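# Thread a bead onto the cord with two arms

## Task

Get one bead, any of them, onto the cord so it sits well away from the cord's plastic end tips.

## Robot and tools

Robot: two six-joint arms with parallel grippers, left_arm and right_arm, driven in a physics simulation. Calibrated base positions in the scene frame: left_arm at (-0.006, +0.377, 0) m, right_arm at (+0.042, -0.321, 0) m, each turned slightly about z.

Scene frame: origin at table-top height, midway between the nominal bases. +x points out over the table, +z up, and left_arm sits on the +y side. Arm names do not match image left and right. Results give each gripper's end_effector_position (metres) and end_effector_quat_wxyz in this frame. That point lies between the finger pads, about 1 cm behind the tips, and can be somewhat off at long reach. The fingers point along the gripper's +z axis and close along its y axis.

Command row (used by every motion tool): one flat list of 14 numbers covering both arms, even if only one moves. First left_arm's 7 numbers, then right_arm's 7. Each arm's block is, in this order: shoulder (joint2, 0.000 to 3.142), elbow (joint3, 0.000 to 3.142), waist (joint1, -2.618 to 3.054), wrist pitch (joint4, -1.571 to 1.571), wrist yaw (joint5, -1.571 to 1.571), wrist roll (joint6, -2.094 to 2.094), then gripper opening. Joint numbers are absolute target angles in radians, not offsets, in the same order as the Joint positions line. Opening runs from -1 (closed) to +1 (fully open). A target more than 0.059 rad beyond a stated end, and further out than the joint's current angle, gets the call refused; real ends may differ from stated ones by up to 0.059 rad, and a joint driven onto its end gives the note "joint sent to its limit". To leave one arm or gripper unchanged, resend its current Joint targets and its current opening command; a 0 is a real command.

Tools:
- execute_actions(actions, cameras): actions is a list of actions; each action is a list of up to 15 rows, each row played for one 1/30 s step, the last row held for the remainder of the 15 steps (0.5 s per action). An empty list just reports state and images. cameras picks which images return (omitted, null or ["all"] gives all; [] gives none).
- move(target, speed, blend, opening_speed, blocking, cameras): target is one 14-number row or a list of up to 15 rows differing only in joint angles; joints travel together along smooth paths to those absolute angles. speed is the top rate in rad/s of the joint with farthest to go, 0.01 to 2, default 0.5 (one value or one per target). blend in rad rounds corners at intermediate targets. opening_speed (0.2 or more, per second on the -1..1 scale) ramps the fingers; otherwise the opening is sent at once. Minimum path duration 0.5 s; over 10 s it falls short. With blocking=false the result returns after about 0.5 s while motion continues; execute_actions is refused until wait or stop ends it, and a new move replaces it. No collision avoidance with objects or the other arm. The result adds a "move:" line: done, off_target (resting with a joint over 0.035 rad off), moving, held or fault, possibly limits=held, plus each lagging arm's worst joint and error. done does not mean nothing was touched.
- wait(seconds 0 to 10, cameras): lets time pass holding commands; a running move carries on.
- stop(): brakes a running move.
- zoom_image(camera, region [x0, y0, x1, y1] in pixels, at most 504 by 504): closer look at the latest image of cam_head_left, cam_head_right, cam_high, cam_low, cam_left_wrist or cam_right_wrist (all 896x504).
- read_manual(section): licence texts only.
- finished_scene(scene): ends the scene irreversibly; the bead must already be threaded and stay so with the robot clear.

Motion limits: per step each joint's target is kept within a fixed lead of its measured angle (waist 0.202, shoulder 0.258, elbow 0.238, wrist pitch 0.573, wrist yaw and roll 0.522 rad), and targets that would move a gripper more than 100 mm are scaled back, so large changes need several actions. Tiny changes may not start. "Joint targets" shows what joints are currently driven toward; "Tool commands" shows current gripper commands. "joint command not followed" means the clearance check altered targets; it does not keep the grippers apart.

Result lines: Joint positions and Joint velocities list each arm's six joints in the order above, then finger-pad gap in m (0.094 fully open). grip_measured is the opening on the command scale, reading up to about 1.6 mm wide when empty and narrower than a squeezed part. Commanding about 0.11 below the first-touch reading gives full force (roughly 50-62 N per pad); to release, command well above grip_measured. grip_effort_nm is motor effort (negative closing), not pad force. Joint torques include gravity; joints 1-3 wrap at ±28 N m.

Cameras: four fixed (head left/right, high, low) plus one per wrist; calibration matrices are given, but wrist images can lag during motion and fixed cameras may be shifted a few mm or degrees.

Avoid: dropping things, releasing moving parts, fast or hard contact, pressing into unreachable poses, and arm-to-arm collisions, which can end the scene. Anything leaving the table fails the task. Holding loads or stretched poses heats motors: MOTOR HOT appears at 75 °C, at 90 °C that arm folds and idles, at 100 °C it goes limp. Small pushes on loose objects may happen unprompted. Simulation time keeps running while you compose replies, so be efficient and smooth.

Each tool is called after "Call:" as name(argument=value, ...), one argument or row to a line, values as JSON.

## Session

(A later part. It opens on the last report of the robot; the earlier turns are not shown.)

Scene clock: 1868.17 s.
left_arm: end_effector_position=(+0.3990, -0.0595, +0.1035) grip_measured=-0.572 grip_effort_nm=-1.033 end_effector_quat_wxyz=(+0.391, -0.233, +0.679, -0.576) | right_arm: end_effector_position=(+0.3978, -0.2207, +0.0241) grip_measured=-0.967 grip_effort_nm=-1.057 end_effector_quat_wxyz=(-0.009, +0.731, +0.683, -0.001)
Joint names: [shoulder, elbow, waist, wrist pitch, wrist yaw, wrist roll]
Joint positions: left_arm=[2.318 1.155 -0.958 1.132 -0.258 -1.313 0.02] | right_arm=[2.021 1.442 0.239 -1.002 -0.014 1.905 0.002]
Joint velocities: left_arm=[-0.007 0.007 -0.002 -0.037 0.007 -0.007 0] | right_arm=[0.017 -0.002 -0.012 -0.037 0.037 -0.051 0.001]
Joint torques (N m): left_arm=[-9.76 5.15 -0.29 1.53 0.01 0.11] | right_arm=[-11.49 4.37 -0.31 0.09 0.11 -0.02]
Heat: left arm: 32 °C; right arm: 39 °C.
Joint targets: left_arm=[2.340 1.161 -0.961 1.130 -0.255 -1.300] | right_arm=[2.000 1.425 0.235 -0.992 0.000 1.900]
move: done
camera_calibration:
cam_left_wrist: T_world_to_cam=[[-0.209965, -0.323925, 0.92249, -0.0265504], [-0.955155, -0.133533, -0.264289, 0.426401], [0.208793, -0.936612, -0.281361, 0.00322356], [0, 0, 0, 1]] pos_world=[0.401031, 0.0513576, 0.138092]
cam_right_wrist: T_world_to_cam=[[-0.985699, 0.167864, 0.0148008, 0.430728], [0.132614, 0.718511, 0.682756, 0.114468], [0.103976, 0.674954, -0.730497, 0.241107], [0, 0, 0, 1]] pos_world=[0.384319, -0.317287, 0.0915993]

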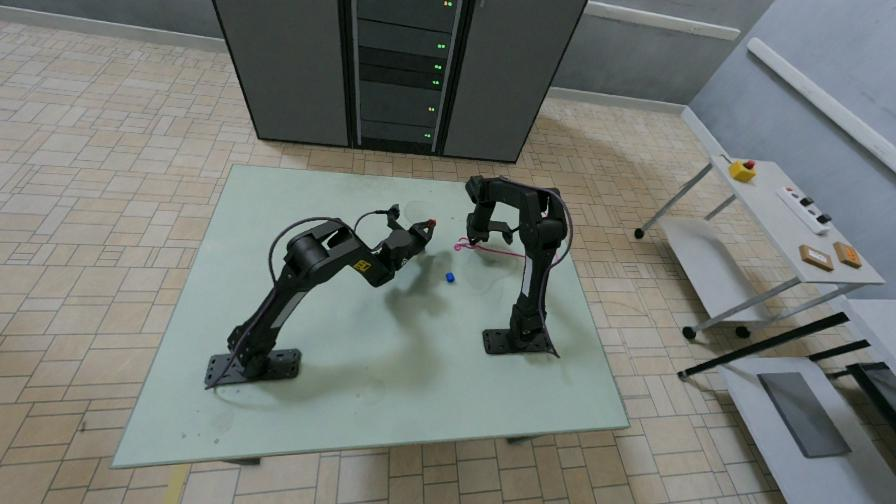

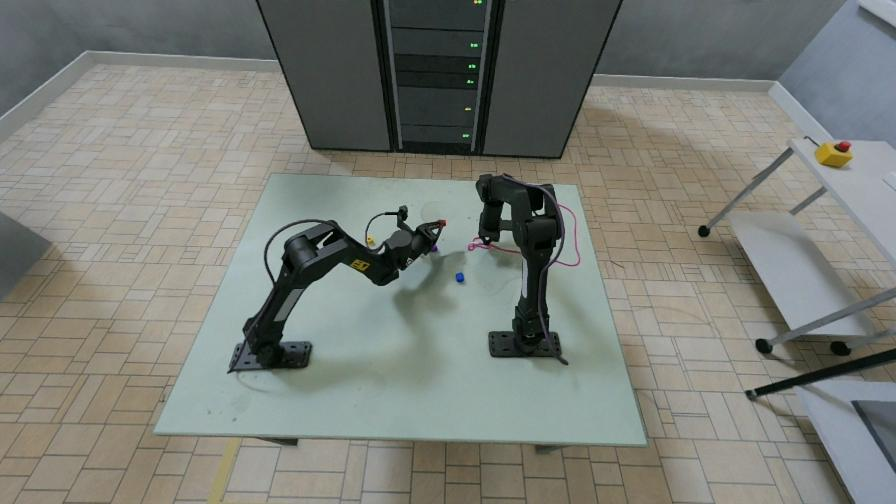

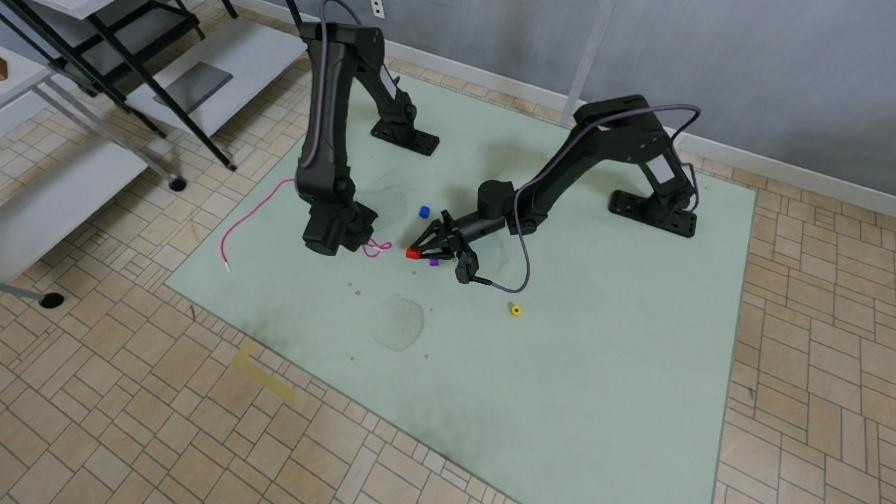

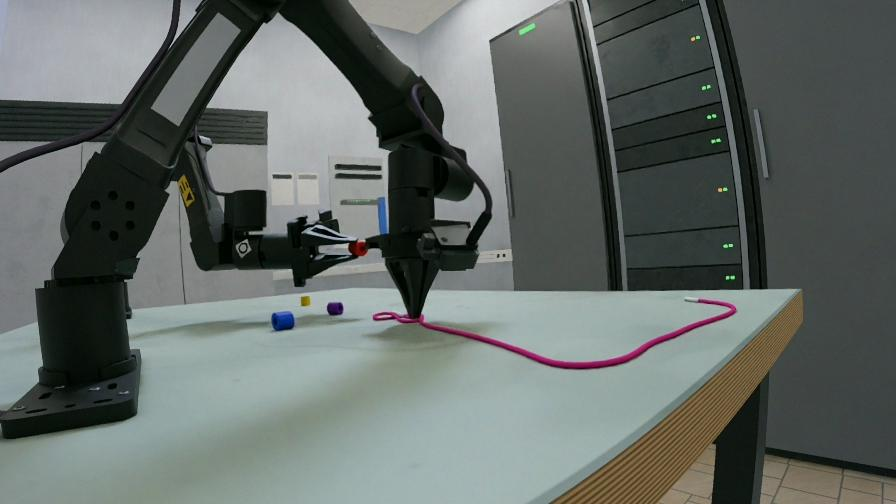

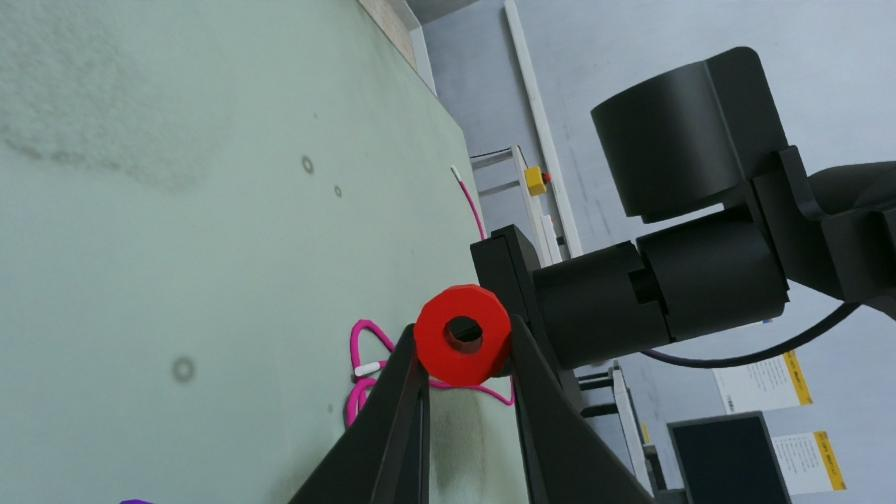

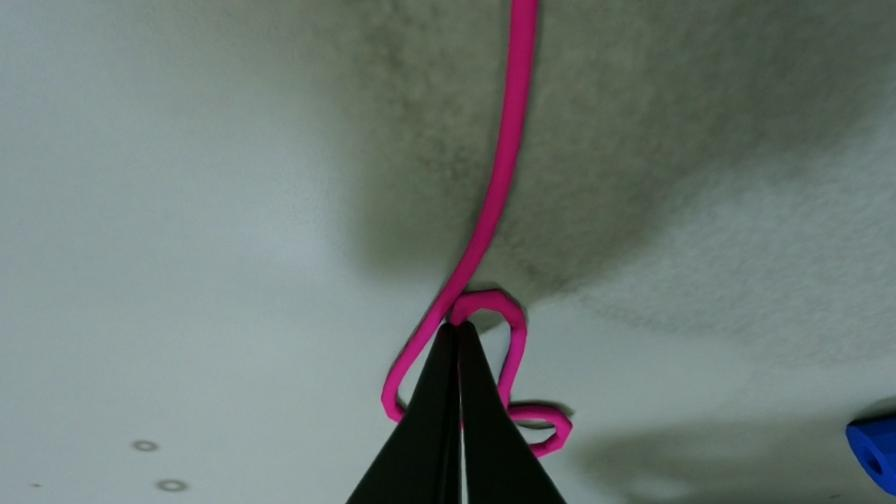

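Call:
move(
  target=[
    [2.3405,1.161,-0.961,1.13,-0.255,-1.30,-0.66,1.80,1.234,0.323,-0.983,0,1.95,-1],
    [2.3405,1.161,-0.961,1.13,-0.255,-1.30,-0.66,1.645,0.995,0.426,-0.902,0,2.0,-1],
  ],
  speed=0.3,
)

Call:
zoom_image(
  camera="cam_high",
  region=[290, 140, 460, 280],
)

Call:
zoom_image(
  camera="cam_low",
  region=[200, 200, 500, 370],
)

Scene clock: 1888.47 s.
left_arm: end_effector_position=(+0.3990, -0.0595, +0.1035) grip_measured=-0.572 grip_effort_nm=-1.033 end_effector_quat_wxyz=(+0.391, -0.233, +0.679, -0.576) | right_arm: end_effector_position=(+0.2899, -0.1988, +0.0293) grip_measured=-0.967 grip_effort_nm=-1.053 end_effector_quat_wxyz=(-0.007, +0.699, +0.715, +0.001)
Joint names: [shoulder, elbow, waist, wrist pitch, wrist yaw, wrist roll]
Joint positions: left_arm=[2.318 1.155 -0.958 1.132 -0.258 -1.313 0.02] | right_arm=[1.676 1.013 0.419 -0.911 -0.014 1.994 0.002]
Joint velocities: left_arm=[0.007 0.002 -0.002 -0.066 0.066 0.022 0] | right_arm=[0.002 -0.007 -0.012 0.022 -0.007 -0.007 -0.001]
Joint torques (N m): left_arm=[-9.74 5.16 -0.28 1.54 0.02 0.11] | right_arm=[-9.09 4.18 0.61 0.11 0.11 0.07]
Heat: left arm: 32 °C; right arm: 41 °C.
Joint targets: left_arm=[2.340 1.161 -0.961 1.130 -0.255 -1.300] | right_arm=[1.645 0.995 0.426 -0.902 0.000 2.000]
move: done
camera_calibration:
cam_left_wrist: T_world_to_cam=[[-0.209965, -0.323925, 0.92249, -0.0265504], [-0.955155, -0.133533, -0.264289, 0.426401], [0.208793, -0.936612, -0.281361, 0.00322356], [0, 0, 0, 1]] pos_world=[0.401031, 0.0513576, 0.138092]
cam_right_wrist: T_world_to_cam=[[-0.996927, 0.0777742, 0.00940384, 0.306106], [0.0631429, 0.726666, 0.684083, 0.13127], [0.0463706, 0.682575, -0.729343, 0.259537], [0, 0, 0, 1]] pos_world=[0.284841, -0.29635, 0.0966127]

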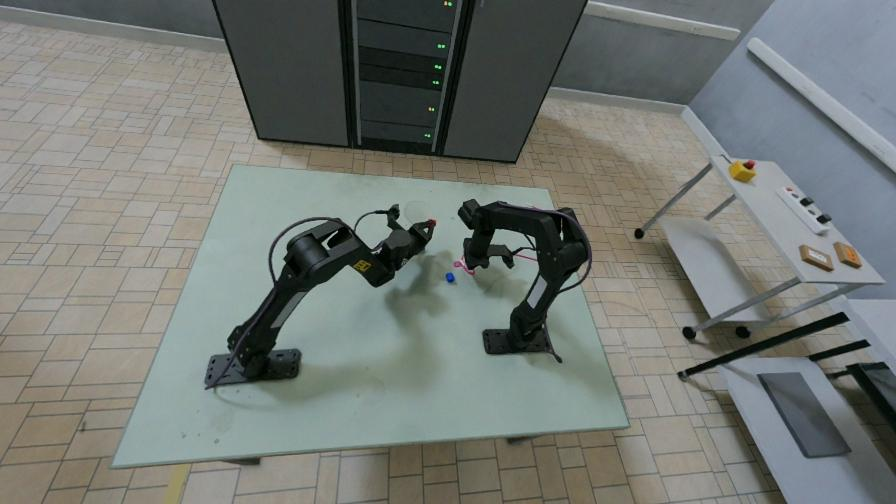

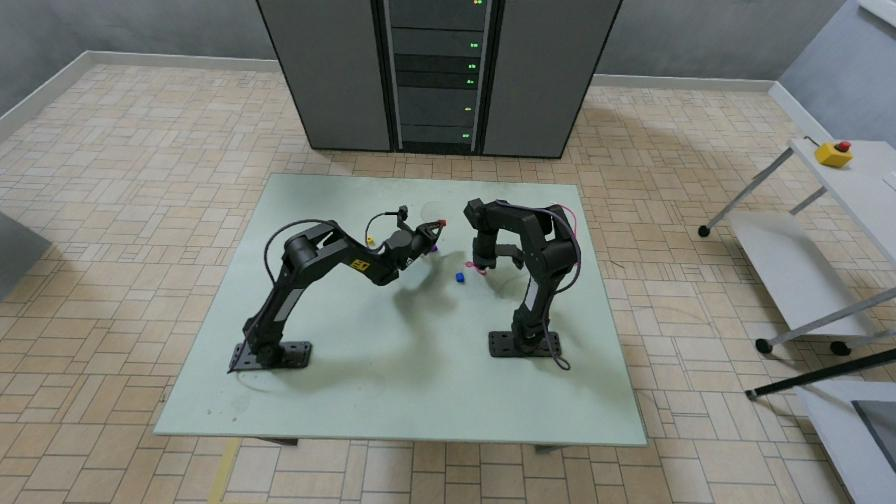

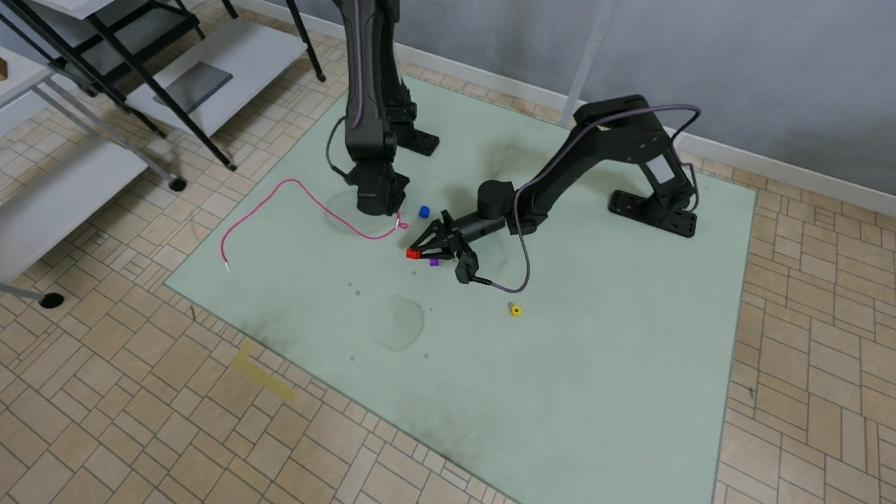

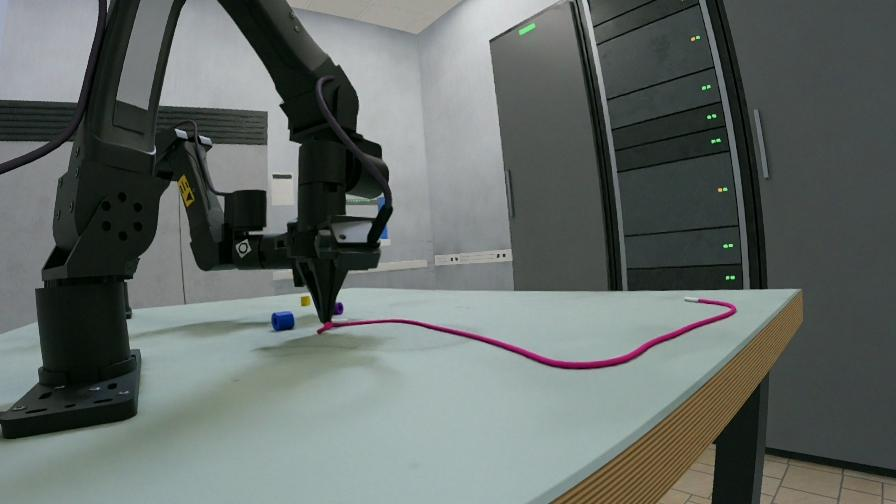

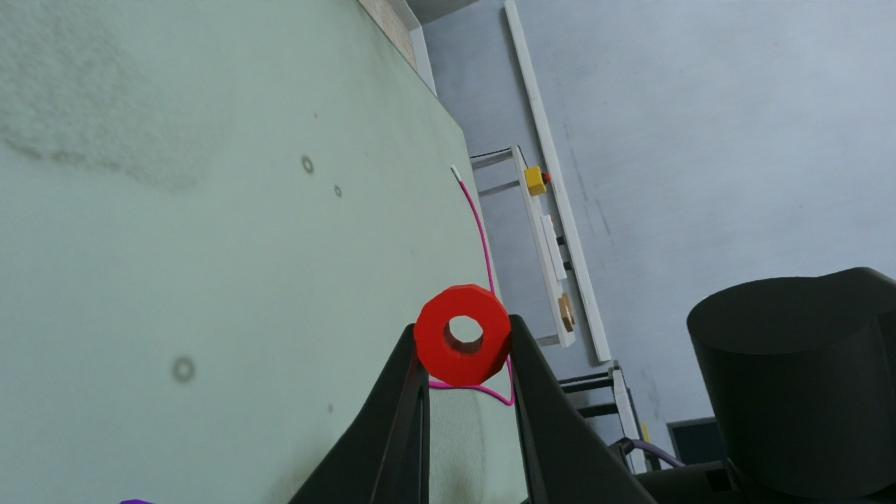

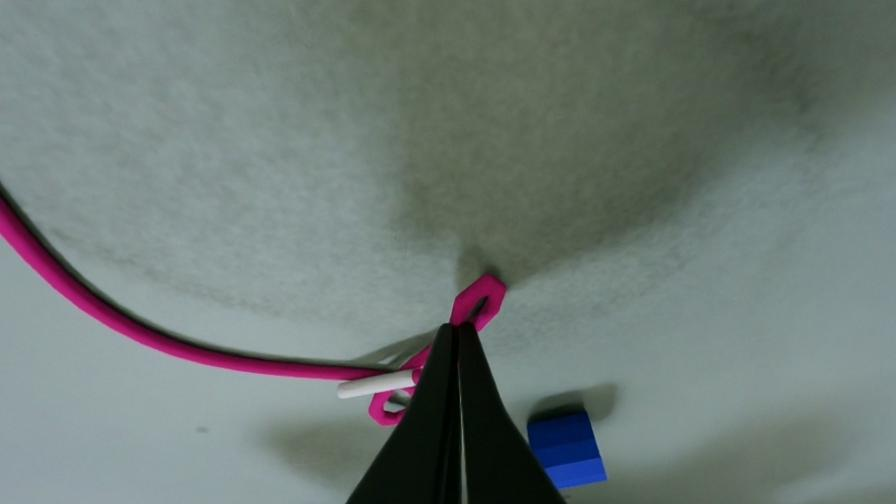

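Scaled by 2.965 from the camera's 896x504 image, which has a finer 1280x720 frame.

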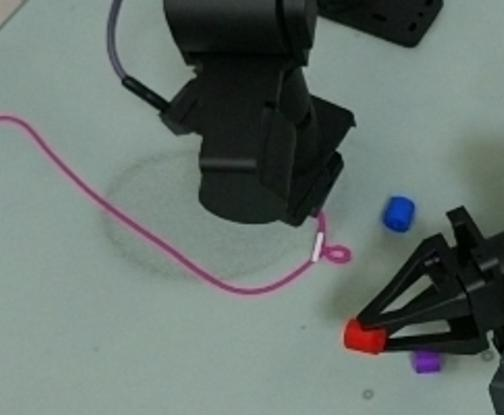

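Scaled by 1.680 from the camera's 896x504 image, which has a finer 1280x720 frame.

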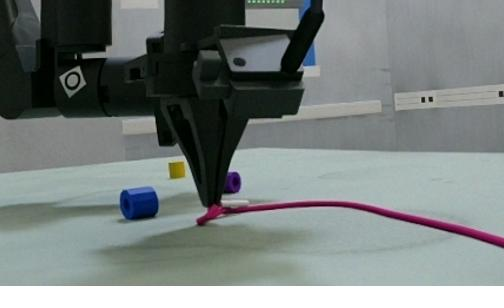

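Call:
move(
  target=[2.3405,1.161,-0.961,1.13,-0.255,-1.30,-0.66,1.645,0.995,0.426,-0.902,0,2.0,-0.6],
  cameras=[],
)

Call:
move(
  target=[2.3405,1.161,-0.961,1.13,-0.255,-1.30,-0.66,1.55,1.12,0.426,-1.12,0,2.0,-0.6],
)

Call:
zoom_image(
  camera="cam_high",
  region=[360, 190, 430, 248],
)

Scene clock: 1895.77 s.
left_arm: end_effector_position=(+0.3990, -0.0595, +0.1035) grip_measured=-0.572 grip_effort_nm=-1.028 end_effector_quat_wxyz=(+0.391, -0.233, +0.679, -0.576) | right_arm: end_effector_position=(+0.2902, -0.1987, +0.0293) grip_measured=-0.603 grip_effort_nm=0.134 end_effector_quat_wxyz=(-0.007, +0.699, +0.715, +0.002)
Joint names: [shoulder, elbow, waist, wrist pitch, wrist yaw, wrist roll]
Joint positions: left_arm=[2.318 1.155 -0.958 1.132 -0.258 -1.313 0.02] | right_arm=[1.676 1.013 0.419 -0.91 -0.014 1.995 0.019]
Joint velocities: left_arm=[-0.042 0.012 -0.002 -0.051 -0.051 0.007 -0.001] | right_arm=[-0.017 -0.002 -0.017 -0.007 -0.037 0.007 0]
Joint torques (N m): left_arm=[-9.74 5.16 -0.28 1.54 0 0.11] | right_arm=[-9.06 4.15 0.68 0.09 0.12 0.05]
Heat: left arm: 32 °C; right arm: 41 °C.
Joint targets: left_arm=[2.340 1.161 -0.961 1.130 -0.255 -1.300] | right_arm=[1.645 0.995 0.426 -0.902 0.000 2.000]
move: done
No camera images: "cameras" was empty.

Scene clock: 1896.97 s.
left_arm: end_effector_position=(+0.3990, -0.0595, +0.1035) grip_measured=-0.572 grip_effort_nm=-1.033 end_effector_quat_wxyz=(+0.391, -0.233, +0.679, -0.576) | right_arm: end_effector_position=(+0.2792, -0.2039, +0.0744) grip_measured=-0.603 grip_effort_nm=0.134 end_effector_quat_wxyz=(-0.006, +0.699, +0.715, +0.003)
Joint names: [shoulder, elbow, waist, wrist pitch, wrist yaw, wrist roll]
Joint positions: left_arm=[2.318 1.155 -0.958 1.132 -0.258 -1.313 0.02] | right_arm=[1.57 1.091 0.419 -1.09 -0.014 1.995 0.019]
Joint velocities: left_arm=[-0.017 -0.012 -0.007 0.007 -0.081 0.051 -0.001] | right_arm=[0.007 -0.002 -0.017 -0.022 -0.007 -0.037 0]
Joint torques (N m): left_arm=[-9.74 5.16 -0.28 1.53 0.01 0.11] | right_arm=[-7.49 8.1 0.68 -0.29 0.11 0.05]
Heat: left arm: 32 °C; right arm: 40 °C.
Joint targets: left_arm=[2.340 1.161 -0.961 1.130 -0.255 -1.300] | right_arm=[1.550 1.120 0.426 -1.120 0.000 2.000]
move: done
camera_calibration:
cam_left_wrist: T_world_to_cam=[[-0.209965, -0.323925, 0.92249, -0.0265504], [-0.955155, -0.133533, -0.264289, 0.426401], [0.208793, -0.936612, -0.281361, 0.00322356], [0, 0, 0, 1]] pos_world=[0.401031, 0.0513576, 0.138092]
cam_right_wrist: T_world_to_cam=[[-0.996866, 0.0789013, 0.00578546, 0.295935], [0.0613909, 0.725359, 0.685627, 0.104919], [0.0499003, 0.683834, -0.72793, 0.295554], [0, 0, 0, 1]] pos_world=[0.273819, -0.301563, 0.141495]

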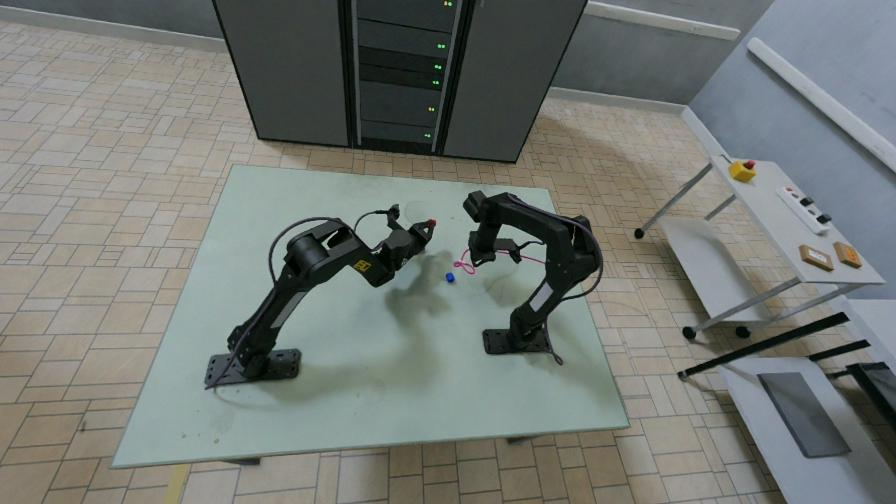

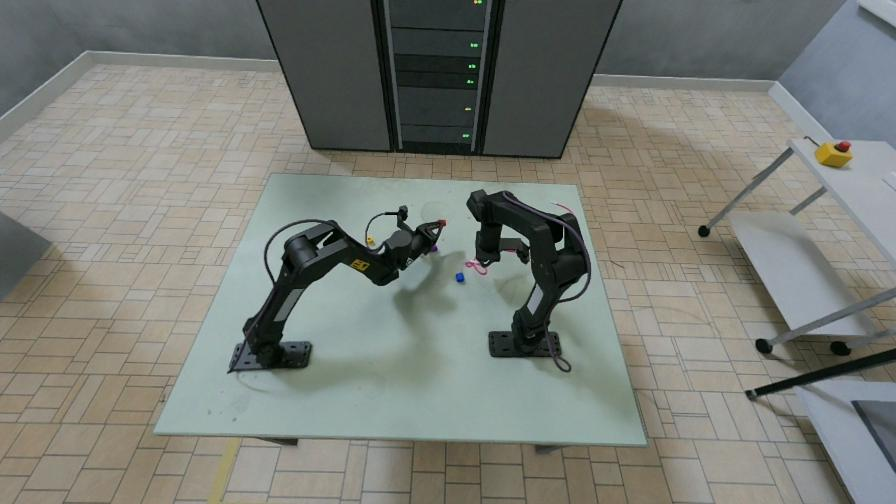

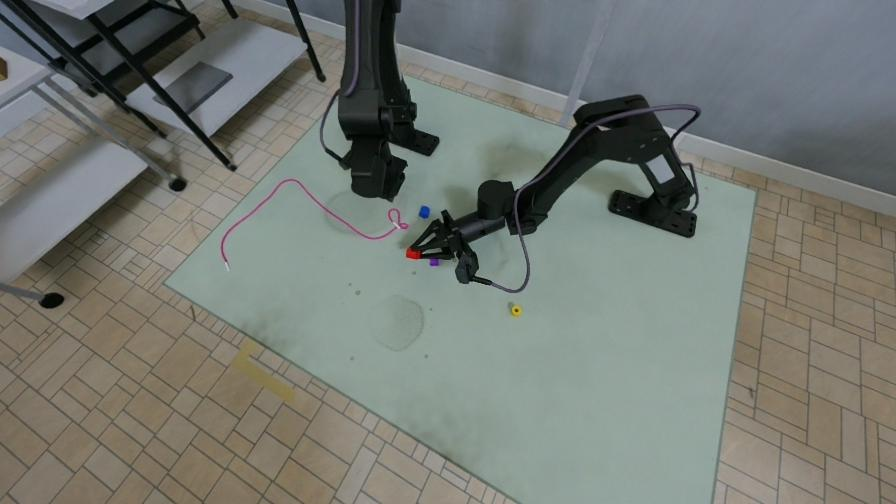

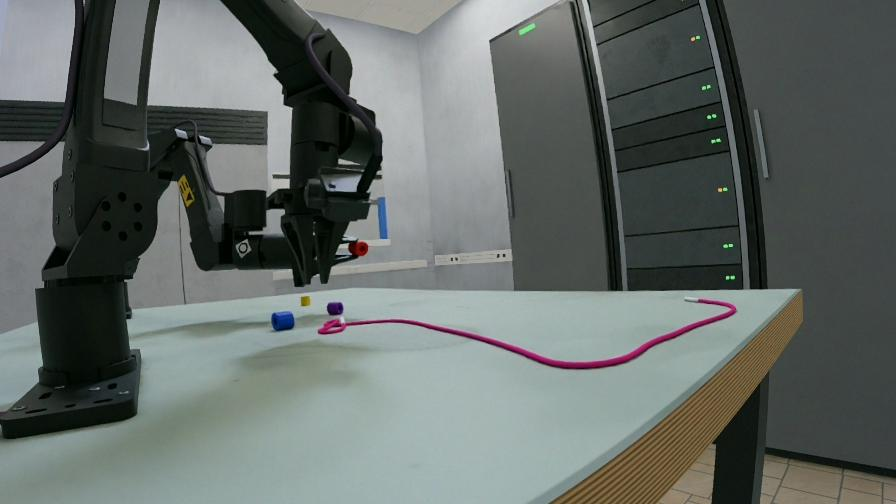

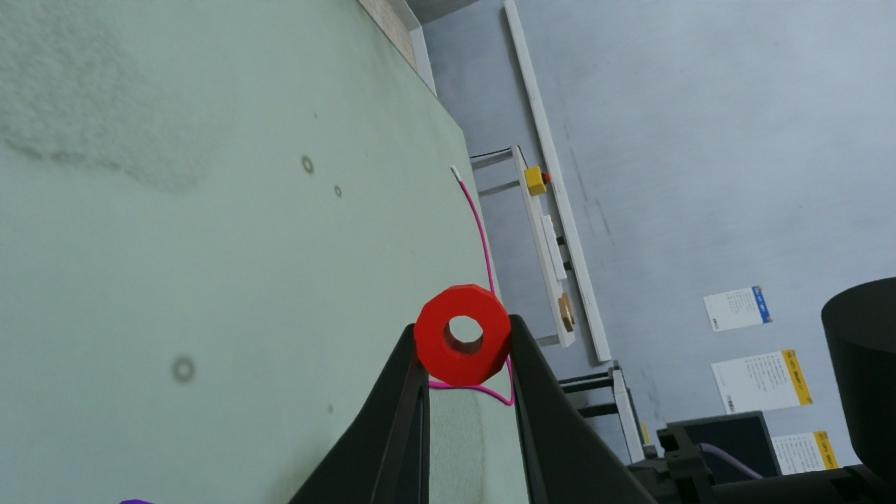

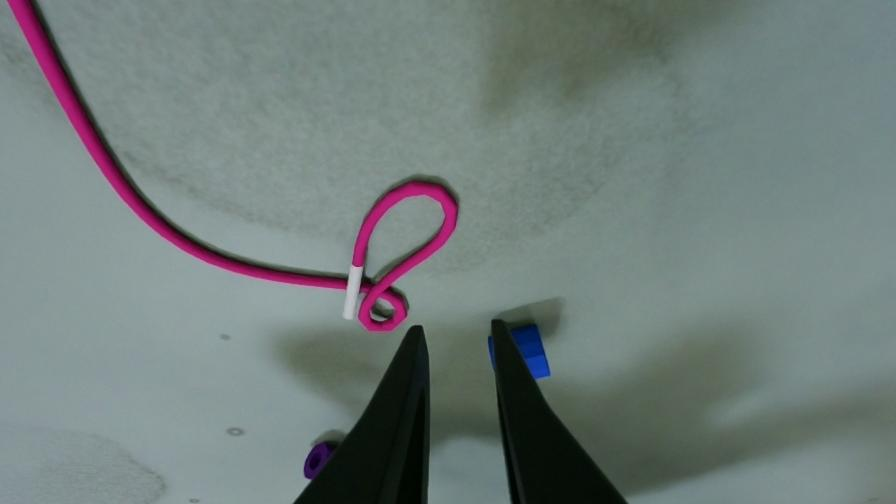

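Scaled by 7.200 from the camera's 896x504 image, which has a finer 1280x720 frame.

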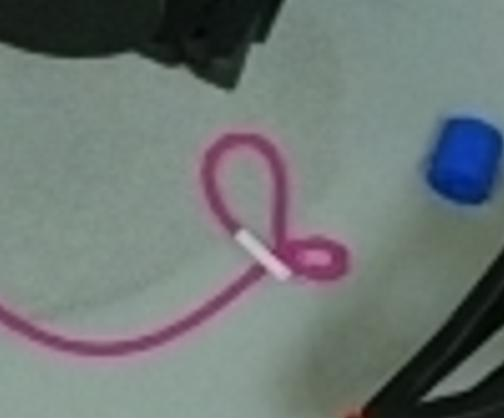

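Call:
move(
  target=[
    [2.3405,1.161,-0.961,1.13,-0.255,-1.30,-0.66,1.70,1.19,0.405,-1.045,0,2.08,-0.65],
    [2.3405,1.161,-0.961,1.13,-0.255,-1.30,-0.66,1.785,1.06,0.405,-0.889,0,2.08,-0.65],
  ],
  speed=0.4,
  cameras=["cam_right_wrist","cam_low"],
)

Call:
zoom_image(
  camera="cam_low",
  region=[200, 230, 400, 350],
)

Scene clock: 1923.90 s.
left_arm: end_effector_position=(+0.3990, -0.0595, +0.1035) grip_measured=-0.572 grip_effort_nm=-1.028 end_effector_quat_wxyz=(+0.391, -0.233, +0.679, -0.576) | right_arm: end_effector_position=(+0.3020, -0.1946, +0.0222) grip_measured=-0.647 grip_effort_nm=-0.164 end_effector_quat_wxyz=(-0.013, +0.729, +0.684, -0.016)
Joint names: [shoulder, elbow, waist, wrist pitch, wrist yaw, wrist roll]
Joint positions: left_arm=[2.318 1.155 -0.958 1.132 -0.258 -1.313 0.02] | right_arm=[1.765 1.086 0.414 -0.93 -0.014 2.075 0.017]
Joint velocities: left_arm=[-0.002 0.002 0.002 0.066 0.007 -0.022 -0.001] | right_arm=[0.007 -0.012 0.017 -0.022 0.007 -0.037 0]
Joint torques (N m): left_arm=[-9.74 5.16 -0.28 1.53 0.01 0.11] | right_arm=[-5.71 3.49 -0.73 0.35 0.13 0.08]
Heat: left arm: 32 °C; right arm: 38 °C.
Joint targets: left_arm=[2.340 1.161 -0.961 1.130 -0.255 -1.300] | right_arm=[1.785 1.060 0.405 -0.889 0.000 2.080]
move: off_target (right_arm); right_arm: the wrist pitch is farthest, 0.041 rad from its target
camera_calibration:
cam_right_wrist: T_world_to_cam=[[-0.985776, 0.163326, 0.0396222, 0.330513], [0.147651, 0.729025, 0.668372, 0.107537], [0.0802771, 0.664716, -0.742771, 0.237472], [0, 0, 0, 1]] pos_world=[0.29087, -0.29023, 0.0914174]
Images, in order (width x height): cam_low 896x504, cam_right_wrist 896x504.

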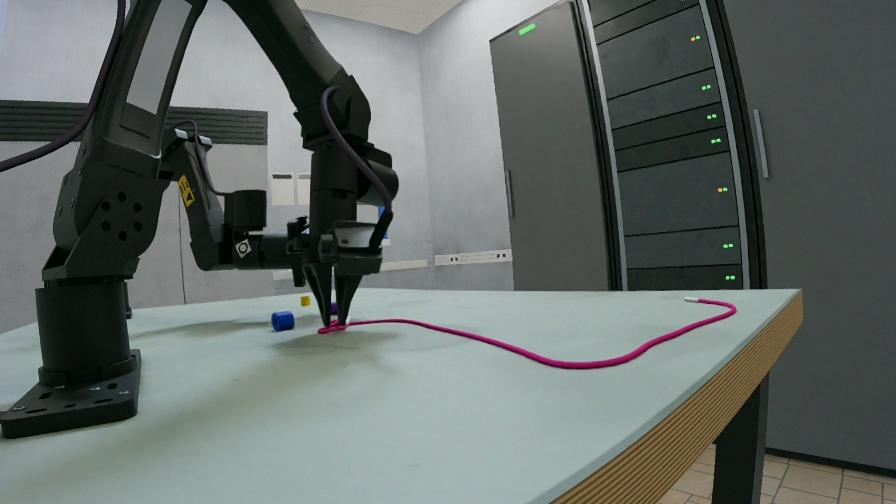

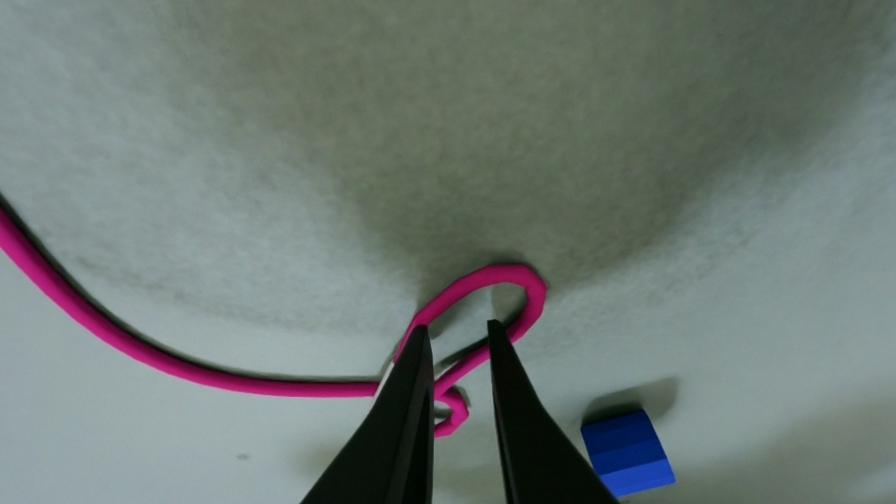

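Scaled by 2.520 from the camera's 896x504 image, which has a finer 1280x720 frame.

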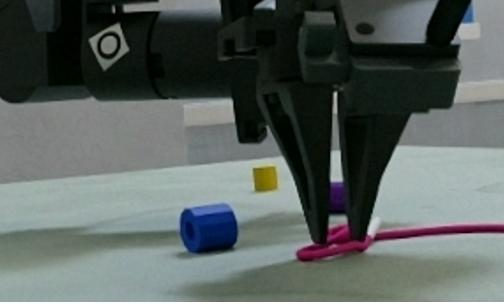

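Call:
move(
  target=[
    [2.3405,1.161,-0.961,1.13,-0.255,-1.30,-0.66,1.68,1.17,0.405,-1.045,0,2.08,-0.65],
    [2.3405,1.161,-0.961,1.13,-0.255,-1.30,-0.66,1.76,1.20,0.38,-1.045,0,2.08,-0.65],
    [2.3405,1.161,-0.961,1.13,-0.255,-1.30,-0.66,1.835,1.128,0.378,-0.909,0,2.08,-0.65],
  ],
  speed=0.4,
  cameras=["cam_right_wrist","cam_low"],
)

Call:
zoom_image(
  camera="cam_low",
  region=[200, 230, 400, 350],
)

Scene clock: 1933.43 s.
left_arm: end_effector_position=(+0.3990, -0.0595, +0.1035) grip_measured=-0.572 grip_effort_nm=-1.028 end_effector_quat_wxyz=(+0.391, -0.233, +0.679, -0.576) | right_arm: end_effector_position=(+0.3213, -0.1950, +0.0203) grip_measured=-0.647 grip_effort_nm=-0.164 end_effector_quat_wxyz=(-0.011, +0.739, +0.674, -0.011)
Joint names: [shoulder, elbow, waist, wrist pitch, wrist yaw, wrist roll]
Joint positions: left_arm=[2.318 1.155 -0.958 1.132 -0.258 -1.313 0.02] | right_arm=[1.82 1.146 0.386 -0.925 -0.014 2.076 0.017]
Joint velocities: left_arm=[-0.017 0.007 -0.017 0.007 0.037 0.022 0] | right_arm=[-0.002 0.002 -0.002 0.022 -0.037 -0.037 0]
Joint torques (N m): left_arm=[-9.76 5.18 -0.27 1.53 0.01 0.11] | right_arm=[-6.68 4.04 -0.65 0.13 0.11 0.05]
Heat: left arm: 32 °C; right arm: 37 °C.
Joint targets: left_arm=[2.340 1.161 -0.961 1.130 -0.255 -1.300] | right_arm=[1.835 1.128 0.378 -0.909 0.000 2.080]
move: done
camera_calibration:
cam_right_wrist: T_world_to_cam=[[-0.980972, 0.191683, 0.0308412, 0.353886], [0.162159, 0.721584, 0.673068, 0.100107], [0.106761, 0.665263, -0.738937, 0.226293], [0, 0, 0, 1]] pos_world=[0.30676, -0.290613, 0.0889234]
Images, in order (width x height): cam_low 896x504, cam_right_wrist 896x504.

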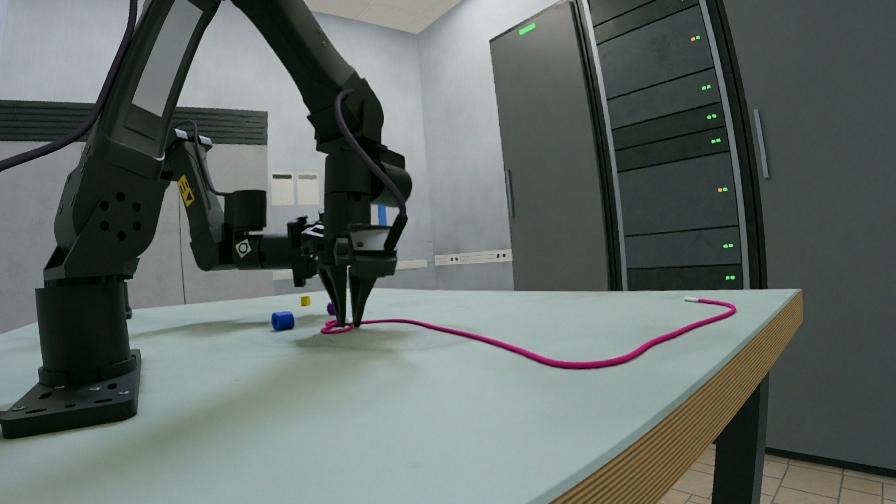

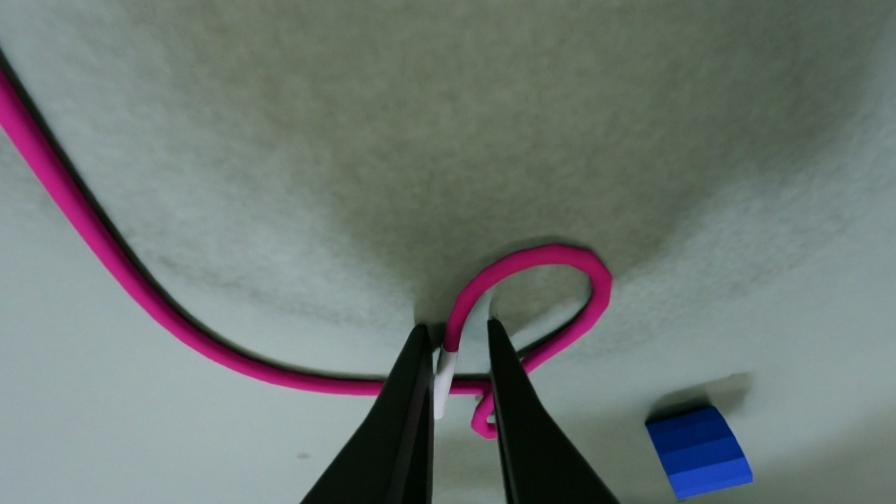

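Scaled by 2.520 from the camera's 896x504 image, which has a finer 1280x720 frame.

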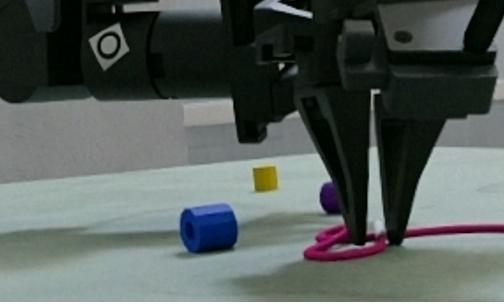

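Call:
move(
  target=[2.3405,1.161,-0.961,1.13,-0.255,-1.30,-0.66,1.835,1.128,0.378,-0.909,0,2.08,-1],
  cameras=[],
)

Call:
move(
  target=[2.3405,1.161,-0.961,1.13,-0.255,-1.30,-0.66,1.70,1.45,0.378,-1.36,0,2.08,-1],
  cameras=["cam_right_wrist","cam_low"],
)

Call:
zoom_image(
  camera="cam_low",
  region=[240, 180, 440, 330],
)

Scene clock: 1941.27 s.
left_arm: end_effector_position=(+0.3990, -0.0595, +0.1035) grip_measured=-0.572 grip_effort_nm=-1.028 end_effector_quat_wxyz=(+0.391, -0.233, +0.679, -0.576) | right_arm: end_effector_position=(+0.3226, -0.1944, +0.0202) grip_measured=-0.947 grip_effort_nm=-1.053 end_effector_quat_wxyz=(-0.010, +0.739, +0.674, -0.008)
Joint names: [shoulder, elbow, waist, wrist pitch, wrist yaw, wrist roll]
Joint positions: left_arm=[2.318 1.155 -0.958 1.132 -0.258 -1.313 0.02] | right_arm=[1.82 1.146 0.386 -0.919 -0.014 2.076 0.002]
Joint velocities: left_arm=[-0.002 0.012 0.002 0.051 0.007 -0.007 0] | right_arm=[0.012 0.007 -0.002 -0.051 -0.051 -0.066 0]
Joint torques (N m): left_arm=[-9.74 5.16 -0.29 1.54 0.01 0.11] | right_arm=[-6.67 4.07 -0.58 0.08 0.11 0.04]
Heat: left arm: 32 °C; right arm: 37 °C.
Joint targets: left_arm=[2.340 1.161 -0.961 1.130 -0.255 -1.300] | right_arm=[1.835 1.128 0.378 -0.909 0.000 2.080]
move: done
No camera images: "cameras" was empty.

Scene clock: 1942.93 s.
left_arm: end_effector_position=(+0.3990, -0.0595, +0.1035) grip_measured=-0.572 grip_effort_nm=-1.033 end_effector_quat_wxyz=(+0.391, -0.233, +0.679, -0.576) | right_arm: end_effector_position=(+0.3115, -0.1993, +0.1150) grip_measured=-0.947 grip_effort_nm=-1.053 end_effector_quat_wxyz=(-0.017, +0.739, +0.673, -0.028)
Joint names: [shoulder, elbow, waist, wrist pitch, wrist yaw, wrist roll]
Joint positions: left_arm=[2.318 1.155 -0.958 1.132 -0.258 -1.313 0.02] | right_arm=[1.725 1.419 0.386 -1.329 -0.014 2.076 0.002]
Joint velocities: left_arm=[-0.027 -0.007 -0.002 -0.022 -0.007 0.066 0] | right_arm=[-0.002 -0.007 -0.007 0.051 -0.051 -0.066 0]
Joint torques (N m): left_arm=[-9.74 5.18 -0.27 1.54 0.01 0.11] | right_arm=[-9.42 8.24 -0.66 -0.41 0.11 0.06]
Heat: left arm: 32 °C; right arm: 37 °C.
Joint targets: left_arm=[2.340 1.161 -0.961 1.130 -0.255 -1.300] | right_arm=[1.700 1.450 0.378 -1.360 0.000 2.080]
move: done
camera_calibration:
cam_right_wrist: T_world_to_cam=[[-0.979455, 0.192348, 0.0605879, 0.33841], [0.184232, 0.731256, 0.656752, 0.0379781], [0.0820195, 0.654421, -0.751669, 0.307194], [0, 0, 0, 1]] pos_world=[0.299264, -0.293898, 0.185462]
Images, in order (width x height): cam_low 896x504, cam_right_wrist 896x504.

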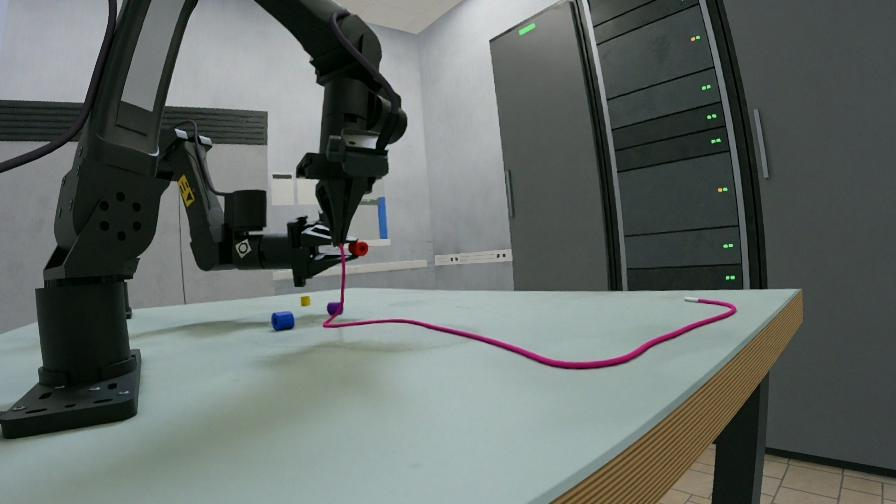

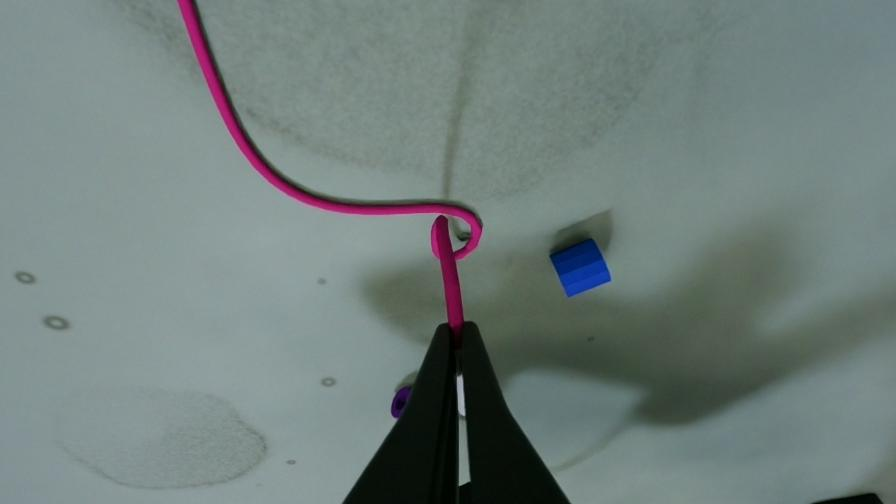

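Scaled by 2.520 from the camera's 896x504 image, which has a finer 1280x720 frame.

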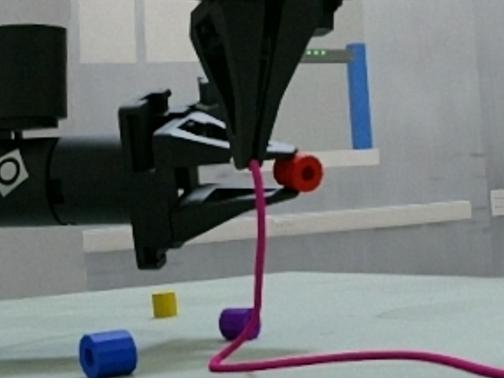

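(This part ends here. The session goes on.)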